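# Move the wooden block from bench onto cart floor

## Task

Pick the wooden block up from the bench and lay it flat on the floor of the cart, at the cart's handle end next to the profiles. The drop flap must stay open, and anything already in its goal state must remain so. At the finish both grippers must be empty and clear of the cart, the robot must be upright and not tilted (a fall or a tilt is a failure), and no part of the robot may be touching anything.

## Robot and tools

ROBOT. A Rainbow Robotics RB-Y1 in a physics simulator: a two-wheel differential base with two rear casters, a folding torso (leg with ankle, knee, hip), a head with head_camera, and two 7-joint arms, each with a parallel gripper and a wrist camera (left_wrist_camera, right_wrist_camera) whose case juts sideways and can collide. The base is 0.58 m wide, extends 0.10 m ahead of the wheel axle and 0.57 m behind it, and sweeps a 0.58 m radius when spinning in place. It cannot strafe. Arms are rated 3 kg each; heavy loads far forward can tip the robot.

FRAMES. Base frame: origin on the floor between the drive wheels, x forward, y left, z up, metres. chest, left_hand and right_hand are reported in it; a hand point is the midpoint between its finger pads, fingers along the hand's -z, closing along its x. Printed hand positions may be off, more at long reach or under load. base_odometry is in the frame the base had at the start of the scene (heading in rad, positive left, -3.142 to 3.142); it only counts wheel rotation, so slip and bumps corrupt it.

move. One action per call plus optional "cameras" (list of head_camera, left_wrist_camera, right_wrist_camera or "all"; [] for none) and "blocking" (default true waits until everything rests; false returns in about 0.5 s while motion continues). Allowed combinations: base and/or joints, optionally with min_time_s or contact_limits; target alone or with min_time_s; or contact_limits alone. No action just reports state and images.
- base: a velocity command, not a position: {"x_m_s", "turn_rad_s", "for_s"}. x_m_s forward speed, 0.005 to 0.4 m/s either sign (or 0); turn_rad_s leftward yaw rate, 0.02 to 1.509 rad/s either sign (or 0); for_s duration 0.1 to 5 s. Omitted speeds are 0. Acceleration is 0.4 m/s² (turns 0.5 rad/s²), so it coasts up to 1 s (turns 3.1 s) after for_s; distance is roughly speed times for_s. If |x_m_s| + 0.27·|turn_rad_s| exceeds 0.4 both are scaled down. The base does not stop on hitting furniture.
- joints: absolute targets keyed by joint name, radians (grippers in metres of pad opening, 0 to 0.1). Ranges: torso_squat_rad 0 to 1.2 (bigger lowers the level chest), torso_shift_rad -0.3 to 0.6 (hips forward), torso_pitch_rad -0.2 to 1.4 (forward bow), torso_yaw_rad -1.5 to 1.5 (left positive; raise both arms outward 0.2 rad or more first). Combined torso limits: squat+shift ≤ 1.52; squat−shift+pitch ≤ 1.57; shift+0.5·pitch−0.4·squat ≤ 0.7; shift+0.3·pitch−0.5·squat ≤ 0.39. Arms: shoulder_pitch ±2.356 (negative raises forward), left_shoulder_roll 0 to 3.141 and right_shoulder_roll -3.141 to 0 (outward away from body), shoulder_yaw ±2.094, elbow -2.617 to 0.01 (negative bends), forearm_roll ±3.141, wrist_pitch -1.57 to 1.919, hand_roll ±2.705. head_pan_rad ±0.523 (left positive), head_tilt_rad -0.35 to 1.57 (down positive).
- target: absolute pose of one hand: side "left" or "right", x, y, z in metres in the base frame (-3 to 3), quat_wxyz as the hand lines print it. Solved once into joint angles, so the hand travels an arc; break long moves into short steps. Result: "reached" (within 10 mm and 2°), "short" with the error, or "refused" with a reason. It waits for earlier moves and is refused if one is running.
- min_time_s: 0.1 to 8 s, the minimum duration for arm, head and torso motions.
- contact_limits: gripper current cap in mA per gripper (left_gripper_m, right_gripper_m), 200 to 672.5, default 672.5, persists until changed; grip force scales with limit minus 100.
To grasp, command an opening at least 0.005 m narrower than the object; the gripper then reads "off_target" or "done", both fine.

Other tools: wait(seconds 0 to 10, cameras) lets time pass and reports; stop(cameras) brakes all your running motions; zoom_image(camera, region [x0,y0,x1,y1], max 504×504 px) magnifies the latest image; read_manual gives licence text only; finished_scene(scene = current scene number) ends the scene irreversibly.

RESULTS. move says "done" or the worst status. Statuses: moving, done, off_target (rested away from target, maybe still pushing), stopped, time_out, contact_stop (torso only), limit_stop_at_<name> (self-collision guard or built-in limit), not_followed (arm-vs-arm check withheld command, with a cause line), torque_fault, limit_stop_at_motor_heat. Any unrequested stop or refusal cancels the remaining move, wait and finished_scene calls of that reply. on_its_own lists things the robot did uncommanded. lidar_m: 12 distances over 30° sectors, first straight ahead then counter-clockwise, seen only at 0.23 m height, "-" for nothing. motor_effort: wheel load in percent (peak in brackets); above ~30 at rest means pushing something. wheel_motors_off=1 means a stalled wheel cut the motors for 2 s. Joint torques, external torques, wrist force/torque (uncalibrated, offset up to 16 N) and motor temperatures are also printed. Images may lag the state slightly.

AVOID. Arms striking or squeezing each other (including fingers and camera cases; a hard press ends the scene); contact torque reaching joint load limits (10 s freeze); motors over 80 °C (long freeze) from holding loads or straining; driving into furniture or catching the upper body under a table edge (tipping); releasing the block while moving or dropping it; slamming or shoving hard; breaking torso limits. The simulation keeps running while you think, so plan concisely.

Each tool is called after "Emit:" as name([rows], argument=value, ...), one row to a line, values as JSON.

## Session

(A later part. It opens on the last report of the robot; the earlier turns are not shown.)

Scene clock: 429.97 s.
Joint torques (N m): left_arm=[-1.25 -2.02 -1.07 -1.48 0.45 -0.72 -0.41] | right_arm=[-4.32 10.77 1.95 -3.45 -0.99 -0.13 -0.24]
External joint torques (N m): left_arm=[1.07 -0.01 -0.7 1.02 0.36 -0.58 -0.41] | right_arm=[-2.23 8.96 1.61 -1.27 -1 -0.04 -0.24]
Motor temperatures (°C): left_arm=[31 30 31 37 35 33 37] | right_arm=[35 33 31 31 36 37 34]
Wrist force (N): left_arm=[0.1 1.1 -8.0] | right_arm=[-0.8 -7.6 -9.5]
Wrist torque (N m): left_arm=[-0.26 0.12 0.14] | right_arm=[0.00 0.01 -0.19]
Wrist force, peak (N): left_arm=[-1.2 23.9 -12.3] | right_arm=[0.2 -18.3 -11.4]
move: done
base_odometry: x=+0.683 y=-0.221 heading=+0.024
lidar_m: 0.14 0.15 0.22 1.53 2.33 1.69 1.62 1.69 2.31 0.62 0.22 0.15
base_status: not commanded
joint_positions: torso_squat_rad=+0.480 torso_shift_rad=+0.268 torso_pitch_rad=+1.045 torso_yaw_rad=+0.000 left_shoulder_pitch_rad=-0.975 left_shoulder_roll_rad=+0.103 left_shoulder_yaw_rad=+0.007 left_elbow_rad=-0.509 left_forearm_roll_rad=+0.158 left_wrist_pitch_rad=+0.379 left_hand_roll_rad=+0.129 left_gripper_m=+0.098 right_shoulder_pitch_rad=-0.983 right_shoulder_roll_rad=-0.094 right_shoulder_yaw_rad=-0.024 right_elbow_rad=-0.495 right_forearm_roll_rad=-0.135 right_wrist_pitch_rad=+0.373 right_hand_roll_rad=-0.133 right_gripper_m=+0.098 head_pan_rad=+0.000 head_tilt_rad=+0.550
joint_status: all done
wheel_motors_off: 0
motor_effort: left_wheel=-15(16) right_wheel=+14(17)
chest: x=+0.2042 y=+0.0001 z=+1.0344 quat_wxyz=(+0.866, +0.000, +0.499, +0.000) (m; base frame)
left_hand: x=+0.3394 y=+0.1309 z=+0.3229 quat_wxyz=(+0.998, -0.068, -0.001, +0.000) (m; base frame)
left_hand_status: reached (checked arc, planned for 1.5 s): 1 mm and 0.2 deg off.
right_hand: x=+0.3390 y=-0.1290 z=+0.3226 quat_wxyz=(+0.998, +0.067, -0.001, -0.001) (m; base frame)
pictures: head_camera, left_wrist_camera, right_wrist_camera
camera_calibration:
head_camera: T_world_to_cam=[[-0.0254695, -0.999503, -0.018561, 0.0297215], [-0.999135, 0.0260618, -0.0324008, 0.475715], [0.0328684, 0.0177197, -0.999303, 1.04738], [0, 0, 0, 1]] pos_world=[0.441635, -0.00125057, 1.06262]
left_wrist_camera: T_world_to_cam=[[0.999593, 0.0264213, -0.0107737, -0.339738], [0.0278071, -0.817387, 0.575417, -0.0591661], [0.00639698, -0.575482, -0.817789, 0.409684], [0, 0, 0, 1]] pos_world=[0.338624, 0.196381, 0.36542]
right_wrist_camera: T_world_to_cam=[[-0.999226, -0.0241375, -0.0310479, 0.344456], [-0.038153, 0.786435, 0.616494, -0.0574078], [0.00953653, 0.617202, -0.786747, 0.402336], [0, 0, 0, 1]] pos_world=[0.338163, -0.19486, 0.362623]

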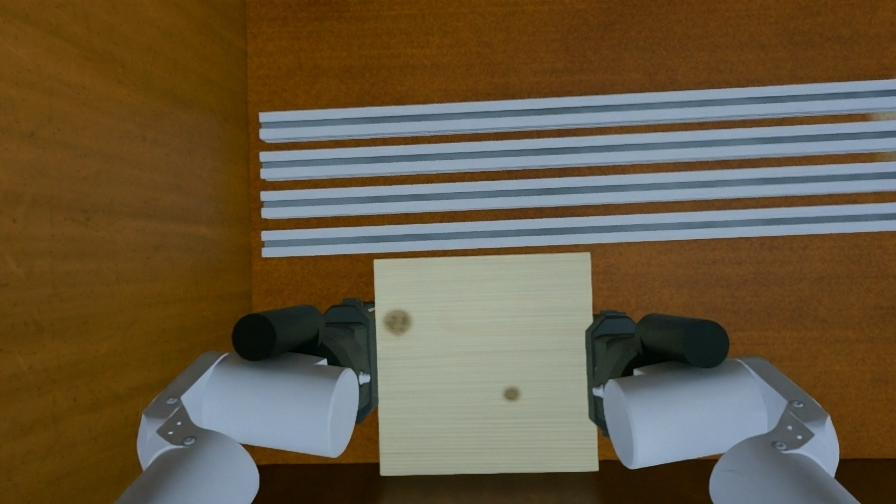

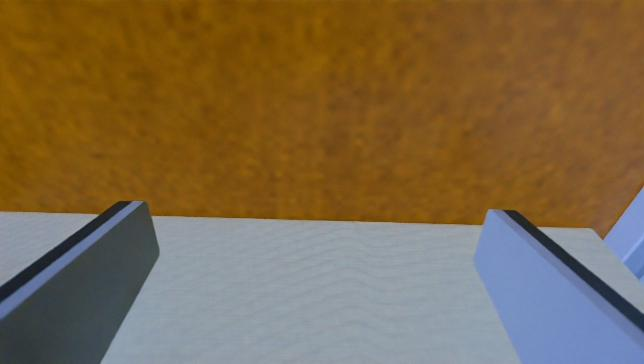

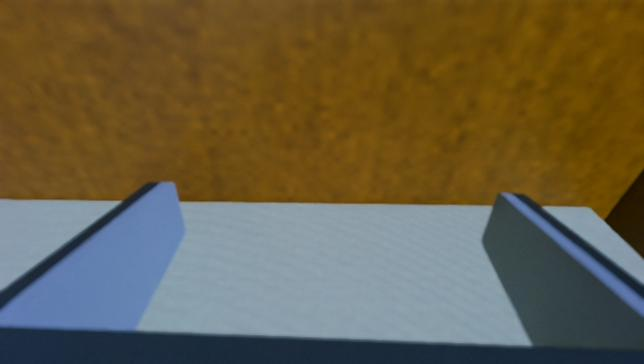

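Emit:
move(target={"side":"right","x":0.339,"y":-0.165,"z":0.325,"quat_wxyz":[0.99756,0.06976,0,0]}, cameras=[], min_time_s=1.5)

Emit:
move(target={"side":"left","x":0.339,"y":0.137,"z":0.327,"quat_wxyz":[0.99756,-0.06976,0,0]}, cameras=["head_camera","left_wrist_camera"], min_time_s=1)

Scene clock: 433.40 s.
Joint torques (N m): left_arm=[-1.33 -1.88 -0.82 -1.6 0.34 -0.69 -0.36] | right_arm=[0.81 -1.13 1.05 -3.02 -0.31 0.23 0.07]
External joint torques (N m): left_arm=[0.98 0.12 -0.45 0.9 0.25 -0.55 -0.36] | right_arm=[1.88 -1.19 1.02 -0.53 -0.3 0.28 0.06]
Motor temperatures (°C): left_arm=[31 30 31 37 35 33 37] | right_arm=[34 33 31 31 36 37 34]
Wrist force (N): left_arm=[0.7 1.7 -7.8] | right_arm=[-1.1 0.3 -5.9]
Wrist torque (N m): left_arm=[-0.29 0.14 0.12] | right_arm=[-0.05 -0.04 -0.09]
Wrist force, peak (N): left_arm=[1.3 0.8 -8.9] | right_arm=[-0.3 -8.5 -9.7]
move: done
base_odometry: x=+0.683 y=-0.221 heading=+0.024
lidar_m: 0.13 0.15 0.22 1.54 2.31 1.69 1.61 1.70 2.31 0.61 0.22 0.16
base_status: not commanded
joint_positions: torso_squat_rad=+0.480 torso_shift_rad=+0.268 torso_pitch_rad=+1.045 torso_yaw_rad=+0.000 left_shoulder_pitch_rad=-0.975 left_shoulder_roll_rad=+0.103 left_shoulder_yaw_rad=+0.007 left_elbow_rad=-0.509 left_forearm_roll_rad=+0.158 left_wrist_pitch_rad=+0.379 left_hand_roll_rad=+0.129 left_gripper_m=+0.098 right_shoulder_pitch_rad=-0.911 right_shoulder_roll_rad=-0.160 right_shoulder_yaw_rad=-0.020 right_elbow_rad=-0.605 right_forearm_roll_rad=-0.304 right_wrist_pitch_rad=+0.428 right_hand_roll_rad=+0.021 right_gripper_m=+0.098 head_pan_rad=+0.000 head_tilt_rad=+0.550
joint_status: all done
wheel_motors_off: 0
motor_effort: left_wheel=-16(16) right_wheel=+16(16)
chest: x=+0.2041 y=+0.0001 z=+1.0345 quat_wxyz=(+0.867, +0.000, +0.499, +0.000) (m; base frame)
left_hand: x=+0.3394 y=+0.1309 z=+0.3229 quat_wxyz=(+0.998, -0.068, -0.001, +0.000) (m; base frame)
right_hand: x=+0.3392 y=-0.1647 z=+0.3246 quat_wxyz=(+0.998, +0.070, +0.000, +0.000) (m; base frame)
right_hand_status: reached (checked arc, planned for 1.5 s): 1 mm and 0.0 deg off.
pictures: none
No camera images: "cameras" was empty.

Scene clock: 434.73 s.
Joint torques (N m): left_arm=[-1.45 -2.1 -0.67 -3.42 0.42 0 -0.33] | right_arm=[0.66 -0.61 1.13 -2.87 -0.5 0.21 0.15]
External joint torques (N m): left_arm=[0.41 -0.39 -0.3 -0.54 0.31 0.13 -0.32] | right_arm=[1.73 -0.67 1.1 -0.38 -0.49 0.26 0.14]
Motor temperatures (°C): left_arm=[31 30 31 36 35 32 37] | right_arm=[34 33 31 31 36 37 34]
Wrist force (N): left_arm=[1.0 0.7 -8.3] | right_arm=[-0.6 0.5 -5.2]
Wrist torque (N m): left_arm=[-0.22 0.19 0.08] | right_arm=[-0.09 0.01 -0.09]
Wrist force, peak (N): left_arm=[1.0 1.4 -8.6] | right_arm=[-0.5 0.4 -6.4]
move: done
base_odometry: x=+0.683 y=-0.221 heading=+0.024
lidar_m: 0.14 0.16 0.21 1.54 2.34 1.70 1.62 1.70 2.32 0.62 0.21 0.15
base_status: not commanded
joint_positions: torso_squat_rad=+0.480 torso_shift_rad=+0.268 torso_pitch_rad=+1.045 torso_yaw_rad=+0.000 left_shoulder_pitch_rad=-0.928 left_shoulder_roll_rad=+0.112 left_shoulder_yaw_rad=+0.005 left_elbow_rad=-0.600 left_forearm_roll_rad=+0.179 left_wrist_pitch_rad=+0.427 left_hand_roll_rad=+0.104 left_gripper_m=+0.098 right_shoulder_pitch_rad=-0.911 right_shoulder_roll_rad=-0.160 right_shoulder_yaw_rad=-0.020 right_elbow_rad=-0.605 right_forearm_roll_rad=-0.304 right_wrist_pitch_rad=+0.428 right_hand_roll_rad=+0.021 right_gripper_m=+0.098 head_pan_rad=+0.000 head_tilt_rad=+0.550
joint_status: all done
wheel_motors_off: 0
motor_effort: left_wheel=-15(16) right_wheel=+14(16)
chest: x=+0.2041 y=+0.0001 z=+1.0345 quat_wxyz=(+0.867, +0.000, +0.499, +0.000) (m; base frame)
left_hand: x=+0.3391 y=+0.1369 z=+0.3263 quat_wxyz=(+0.998, -0.070, +0.000, +0.000) (m; base frame)
left_hand_status: reached (checked arc, planned for 1.0 s): 1 mm and 0.0 deg off.
right_hand: x=+0.3392 y=-0.1647 z=+0.3247 quat_wxyz=(+0.998, +0.070, +0.000, +0.000) (m; base frame)
pictures: head_camera, left_wrist_camera
camera_calibration:
head_camera: T_world_to_cam=[[-0.0254641, -0.999503, -0.0185634, 0.0297217], [-0.999132, 0.0260583, -0.0325008, 0.47582], [0.0329684, 0.0177197, -0.999299, 1.04734], [0, 0, 0, 1]] pos_world=[0.441634, -0.00125058, 1.06262]
left_wrist_camera: T_world_to_cam=[[0.99959, 0.0256091, -0.0127862, -0.338855], [0.0282846, -0.81518, 0.578517, -0.0577747], [0.0043923, -0.578642, -0.81557, 0.416317], [0, 0, 0, 1]] pos_world=[0.338522, 0.202479, 0.368627]

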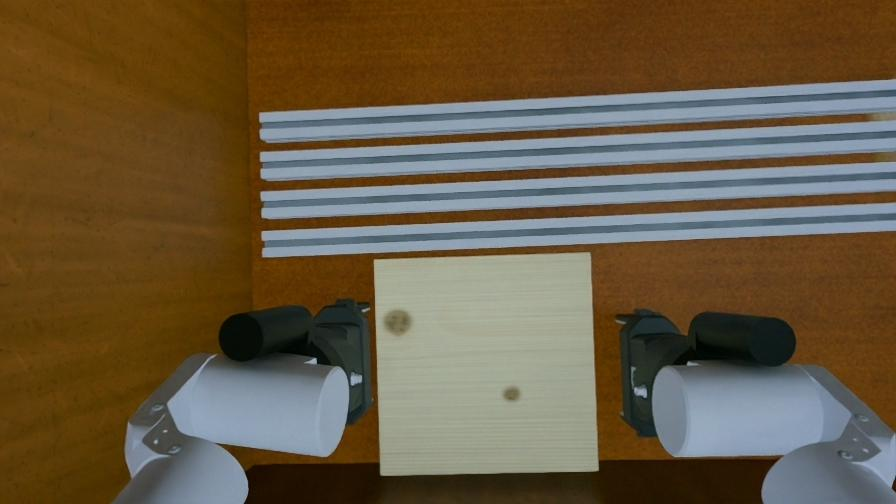

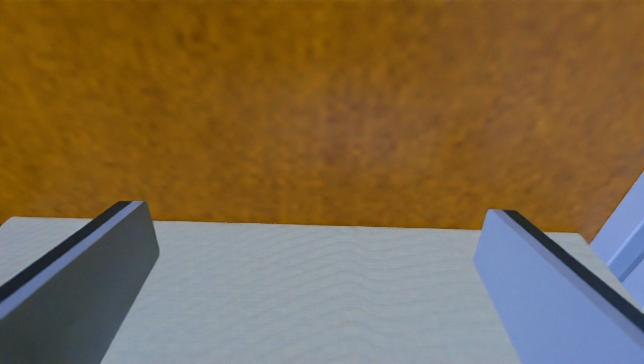

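Emit:
move(joints={"torso_squat_rad":0.25,"torso_shift_rad":0.19}, min_time_s=3, cameras=["head_camera"])

Emit:
move(joints={"torso_squat_rad":0.25,"torso_shift_rad":0.19,"torso_pitch_rad":0.7}, min_time_s=3, cameras=["head_camera"])

Emit:
move(joints={"torso_squat_rad":0.15,"torso_shift_rad":0.1,"torso_pitch_rad":0.3}, min_time_s=3, cameras=["head_camera"])

Emit:
move(base={"x_m_s":-0.2,"for_s":4.2}, cameras=["head_camera"])

Scene clock: 440.97 s.
Joint torques (N m): left_arm=[-1.17 -1.45 -0.82 -3.46 0.34 0.01 -0.36] | right_arm=[0.66 -0.82 0.65 -2.87 -0.39 0.21 0.18]
External joint torques (N m): left_arm=[0.69 0.26 -0.45 -0.58 0.23 0.14 -0.35] | right_arm=[1.73 -0.87 0.62 -0.38 -0.39 0.26 0.18]
Motor temperatures (°C): left_arm=[31 30 31 36 35 32 37] | right_arm=[34 32 31 31 36 37 34]
Wrist force (N): left_arm=[1.2 0.5 -8.0] | right_arm=[-0.9 0.4 -5.7]
Wrist torque (N m): left_arm=[-0.16 0.20 0.07] | right_arm=[-0.09 -0.01 -0.09]
Wrist force, peak (N): left_arm=[0.4 1.2 -9.3] | right_arm=[-0.6 0.1 -6.4]
move: done
base_odometry: x=+0.683 y=-0.221 heading=+0.024
lidar_m: 0.15 0.15 0.22 1.54 2.33 1.69 1.61 1.71 2.32 0.61 0.22 0.15
base_status: not commanded
joint_positions: torso_squat_rad=+0.250 torso_shift_rad=+0.190 torso_pitch_rad=+1.045 torso_yaw_rad=+0.000 left_shoulder_pitch_rad=-0.928 left_shoulder_roll_rad=+0.112 left_shoulder_yaw_rad=+0.005 left_elbow_rad=-0.600 left_forearm_roll_rad=+0.179 left_wrist_pitch_rad=+0.427 left_hand_roll_rad=+0.104 left_gripper_m=+0.098 right_shoulder_pitch_rad=-0.911 right_shoulder_roll_rad=-0.160 right_shoulder_yaw_rad=-0.020 right_elbow_rad=-0.605 right_forearm_roll_rad=-0.304 right_wrist_pitch_rad=+0.428 right_hand_roll_rad=+0.021 right_gripper_m=+0.098 head_pan_rad=+0.000 head_tilt_rad=+0.550
joint_status: all done
wheel_motors_off: 0
motor_effort: left_wheel=-15(17) right_wheel=+15(16)
chest: x=+0.1677 y=+0.0001 z=+1.1018 quat_wxyz=(+0.867, +0.000, +0.499, +0.000) (m; base frame)
left_hand: x=+0.3028 y=+0.1369 z=+0.3937 quat_wxyz=(+0.998, -0.070, +0.000, +0.000) (m; base frame)
right_hand: x=+0.3029 y=-0.1647 z=+0.3920 quat_wxyz=(+0.998, +0.070, +0.000, +0.000) (m; base frame)
pictures: head_camera
camera_calibration:
head_camera: T_world_to_cam=[[-0.0254622, -0.999503, -0.0185659, 0.030048], [-0.999129, 0.0260582, -0.0326008, 0.441753], [0.0330684, 0.0177196, -0.999296, 1.11585], [0, 0, 0, 1]] pos_world=[0.405234, -0.00125058, 1.13002]

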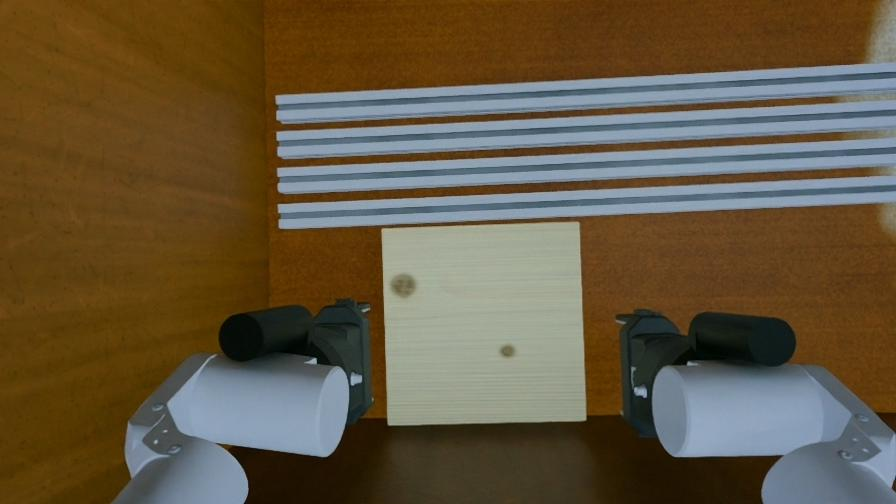

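Scene clock: 444.27 s.
Joint torques (N m): left_arm=[-9.63 0.02 0.09 -5.9 0.35 -0.84 -0.33] | right_arm=[-8.4 -3.01 0.58 -5.49 -0.27 -0.4 0.15]
External joint torques (N m): left_arm=[1.09 -0.93 -0.09 0.24 0.27 -0.05 -0.31] | right_arm=[1.57 -0.49 0.97 0.13 -0.33 0.29 0.13]
Motor temperatures (°C): left_arm=[31 30 31 36 35 32 37] | right_arm=[34 32 31 31 36 36 34]
Wrist force (N): left_arm=[-1.6 1.1 -7.4] | right_arm=[-3.5 0.0 -5.6]
Wrist torque (N m): left_arm=[-0.29 0.02 0.10] | right_arm=[-0.04 -0.17 -0.10]
Wrist force, peak (N): left_arm=[0.5 1.5 -9.0] | right_arm=[-3.2 0.2 -5.8]
move: done
base_odometry: x=+0.683 y=-0.221 heading=+0.024
lidar_m: 0.14 0.15 0.21 1.54 2.33 1.69 1.61 1.69 2.31 0.60 0.21 0.16
base_status: not commanded
joint_positions: torso_squat_rad=+0.250 torso_shift_rad=+0.190 torso_pitch_rad=+0.700 torso_yaw_rad=+0.000 left_shoulder_pitch_rad=-0.928 left_shoulder_roll_rad=+0.113 left_shoulder_yaw_rad=+0.005 left_elbow_rad=-0.600 left_forearm_roll_rad=+0.179 left_wrist_pitch_rad=+0.427 left_hand_roll_rad=+0.104 left_gripper_m=+0.098 right_shoulder_pitch_rad=-0.911 right_shoulder_roll_rad=-0.160 right_shoulder_yaw_rad=-0.020 right_elbow_rad=-0.606 right_forearm_roll_rad=-0.304 right_wrist_pitch_rad=+0.428 right_hand_roll_rad=+0.021 right_gripper_m=+0.098 head_pan_rad=+0.000 head_tilt_rad=+0.550
joint_status: all done
wheel_motors_off: 0
motor_effort: left_wheel=-16(17) right_wheel=+13(16)
chest: x=+0.0994 y=+0.0001 z=+1.1832 quat_wxyz=(+0.939, +0.000, +0.343, +0.000) (m; base frame)
left_hand: x=+0.4662 y=+0.1370 z=+0.5625 quat_wxyz=(+0.983, -0.069, -0.171, -0.012) (m; base frame)
right_hand: x=+0.4668 y=-0.1647 z=+0.5610 quat_wxyz=(+0.983, +0.069, -0.171, +0.012) (m; base frame)
pictures: head_camera
camera_calibration:
head_camera: T_world_to_cam=[[-0.0176852, -0.999503, -0.026083, 0.0379406], [-0.929224, 0.0260605, -0.368596, 0.766752], [0.369093, 0.0177183, -0.929224, 1.08308], [0, 0, 0, 1]] pos_world=[0.313397, -0.00125057, 1.29004]

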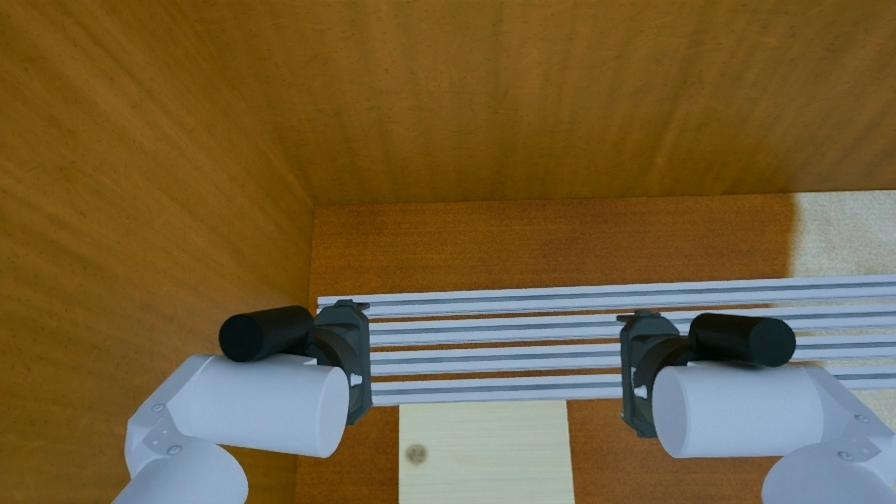

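Scene clock: 447.57 s.
Joint torques (N m): left_arm=[-17.86 2.75 0.66 -8.7 0.27 -1.29 -0.2] | right_arm=[-17.56 -5.22 0.41 -8.6 -0.17 -1.17 0.17]
External joint torques (N m): left_arm=[1.5 -1.11 -0.13 0.26 0.23 0.15 -0.17] | right_arm=[1.19 -0.12 1.22 -0.22 -0.3 0.17 0.13]
Motor temperatures (°C): left_arm=[31 29 31 36 35 32 37] | right_arm=[34 32 31 31 36 36 34]
Wrist force (N): left_arm=[-4.0 0.4 -6.0] | right_arm=[-4.9 0.8 -3.8]
Wrist torque (N m): left_arm=[-0.15 -0.10 0.14] | right_arm=[-0.15 -0.24 -0.09]
Wrist force, peak (N): left_arm=[-1.2 0.7 -8.4] | right_arm=[-4.2 0.5 -5.6]
move: done
base_odometry: x=+0.683 y=-0.221 heading=+0.024
lidar_m: 0.14 0.15 0.22 1.53 2.33 1.69 1.62 1.69 2.32 0.62 0.22 0.15
base_status: not commanded
joint_positions: torso_squat_rad=+0.150 torso_shift_rad=+0.100 torso_pitch_rad=+0.300 torso_yaw_rad=+0.000 left_shoulder_pitch_rad=-0.928 left_shoulder_roll_rad=+0.113 left_shoulder_yaw_rad=+0.005 left_elbow_rad=-0.600 left_forearm_roll_rad=+0.179 left_wrist_pitch_rad=+0.427 left_hand_roll_rad=+0.104 left_gripper_m=+0.098 right_shoulder_pitch_rad=-0.911 right_shoulder_roll_rad=-0.160 right_shoulder_yaw_rad=-0.020 right_elbow_rad=-0.606 right_forearm_roll_rad=-0.304 right_wrist_pitch_rad=+0.428 right_hand_roll_rad=+0.021 right_gripper_m=+0.098 head_pan_rad=+0.000 head_tilt_rad=+0.550
joint_status: all done
wheel_motors_off: 0
motor_effort: left_wheel=-16(17) right_wheel=+12(15)
chest: x=-0.0675 y=+0.0001 z=+1.2648 quat_wxyz=(+0.989, +0.000, +0.149, +0.000) (m; base frame)
left_hand: x=+0.5120 y=+0.1370 z=+0.8360 quat_wxyz=(+0.929, -0.065, -0.363, -0.025) (m; base frame)
right_hand: x=+0.5132 y=-0.1648 z=+0.8348 quat_wxyz=(+0.929, +0.065, -0.363, +0.025) (m; base frame)
pictures: head_camera
camera_calibration:
head_camera: T_world_to_cam=[[-0.00598671, -0.999504, -0.0309147, 0.0439939], [-0.712258, 0.0259617, -0.701437, 1.07727], [0.701892, 0.01782, -0.71206, 0.968316], [0, 0, 0, 1]] pos_world=[0.0879066, -0.00125112, 1.4465]

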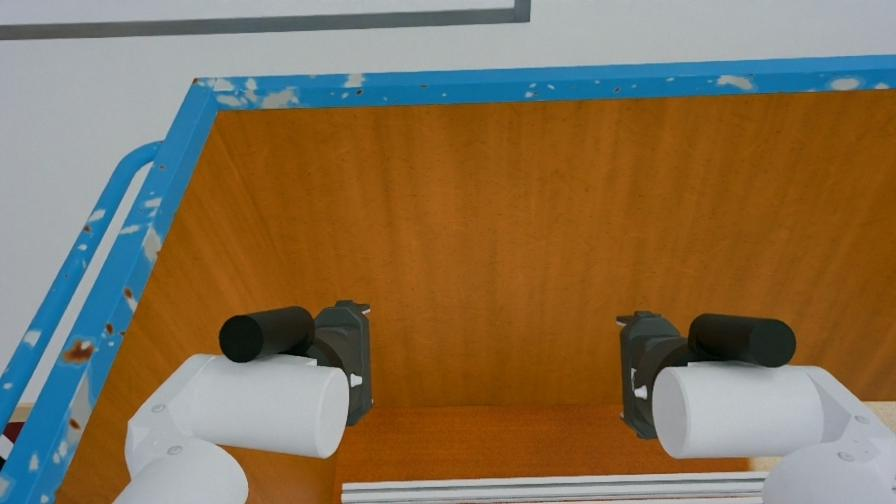

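Scene clock: 452.70 s.
Joint torques (N m): left_arm=[-18.29 2.72 0.44 -8.67 0.26 -1.57 -0.42] | right_arm=[-19.29 -5.21 0.25 -8.9 -0.2 -1.17 0.3]
External joint torques (N m): left_arm=[1.08 -1.14 -0.36 0.3 0.22 -0.13 -0.38] | right_arm=[-0.54 -0.1 1.07 -0.52 -0.33 0.17 0.26]
Motor temperatures (°C): left_arm=[31 29 31 36 35 32 37] | right_arm=[34 32 31 31 36 36 34]
Wrist force (N): left_arm=[-3.7 0.6 -6.3] | right_arm=[-4.8 0.3 -4.2]
Wrist torque (N m): left_arm=[-0.16 -0.04 0.12] | right_arm=[-0.08 -0.24 -0.13]
Wrist force, peak (N): left_arm=[-4.2 1.0 -7.4] | right_arm=[-5.4 0.5 -4.2]
move: done
base_odometry: x=-0.156 y=-0.242 heading=+0.025
lidar_m: 0.98 1.03 1.90 3.15 1.13 0.82 0.77 0.83 1.13 3.04 2.54 1.03
base_status: done (sent for 4.2 of 4.2 s)
joint_positions: torso_squat_rad=+0.150 torso_shift_rad=+0.100 torso_pitch_rad=+0.300 torso_yaw_rad=+0.000 left_shoulder_pitch_rad=-0.928 left_shoulder_roll_rad=+0.113 left_shoulder_yaw_rad=+0.005 left_elbow_rad=-0.600 left_forearm_roll_rad=+0.179 left_wrist_pitch_rad=+0.427 left_hand_roll_rad=+0.104 left_gripper_m=+0.098 right_shoulder_pitch_rad=-0.910 right_shoulder_roll_rad=-0.160 right_shoulder_yaw_rad=-0.020 right_elbow_rad=-0.606 right_forearm_roll_rad=-0.304 right_wrist_pitch_rad=+0.428 right_hand_roll_rad=+0.021 right_gripper_m=+0.098 head_pan_rad=+0.000 head_tilt_rad=+0.550
joint_status: not commanded
wheel_motors_off: 0
motor_effort: left_wheel=+8(46) right_wheel=-8(21)
chest: x=-0.0675 y=+0.0001 z=+1.2648 quat_wxyz=(+0.989, +0.000, +0.149, +0.000) (m; base frame)
left_hand: x=+0.5120 y=+0.1371 z=+0.8360 quat_wxyz=(+0.929, -0.065, -0.363, -0.025) (m; base frame)
right_hand: x=+0.5131 y=-0.1649 z=+0.8346 quat_wxyz=(+0.929, +0.065, -0.363, +0.025) (m; base frame)
pictures: head_camera
camera_calibration:
head_camera: T_world_to_cam=[[-0.00598671, -0.999504, -0.0309147, 0.043997], [-0.712258, 0.0259617, -0.701437, 1.07734], [0.701892, 0.01782, -0.71206, 0.968387], [0, 0, 0, 1]] pos_world=[0.0879066, -0.00125112, 1.4466]

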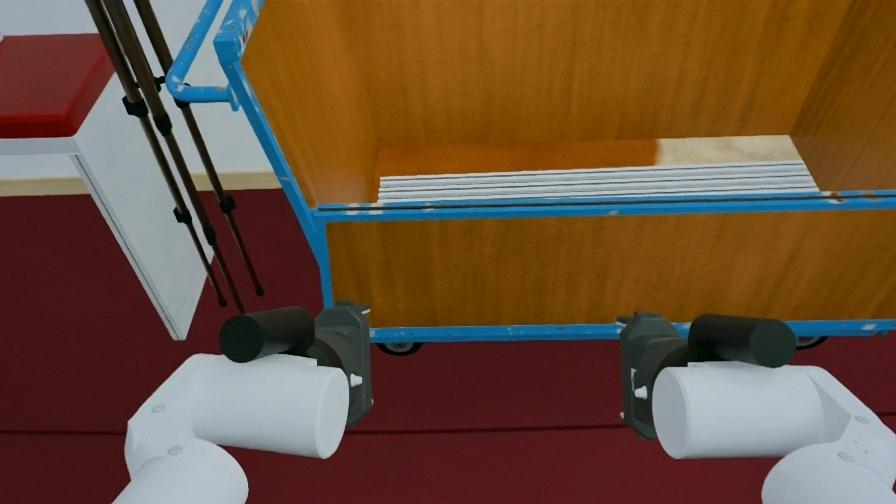

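Clear of everything; block is in place.

Emit:
finished_scene(scene=2)

The scene is finished: the task was done.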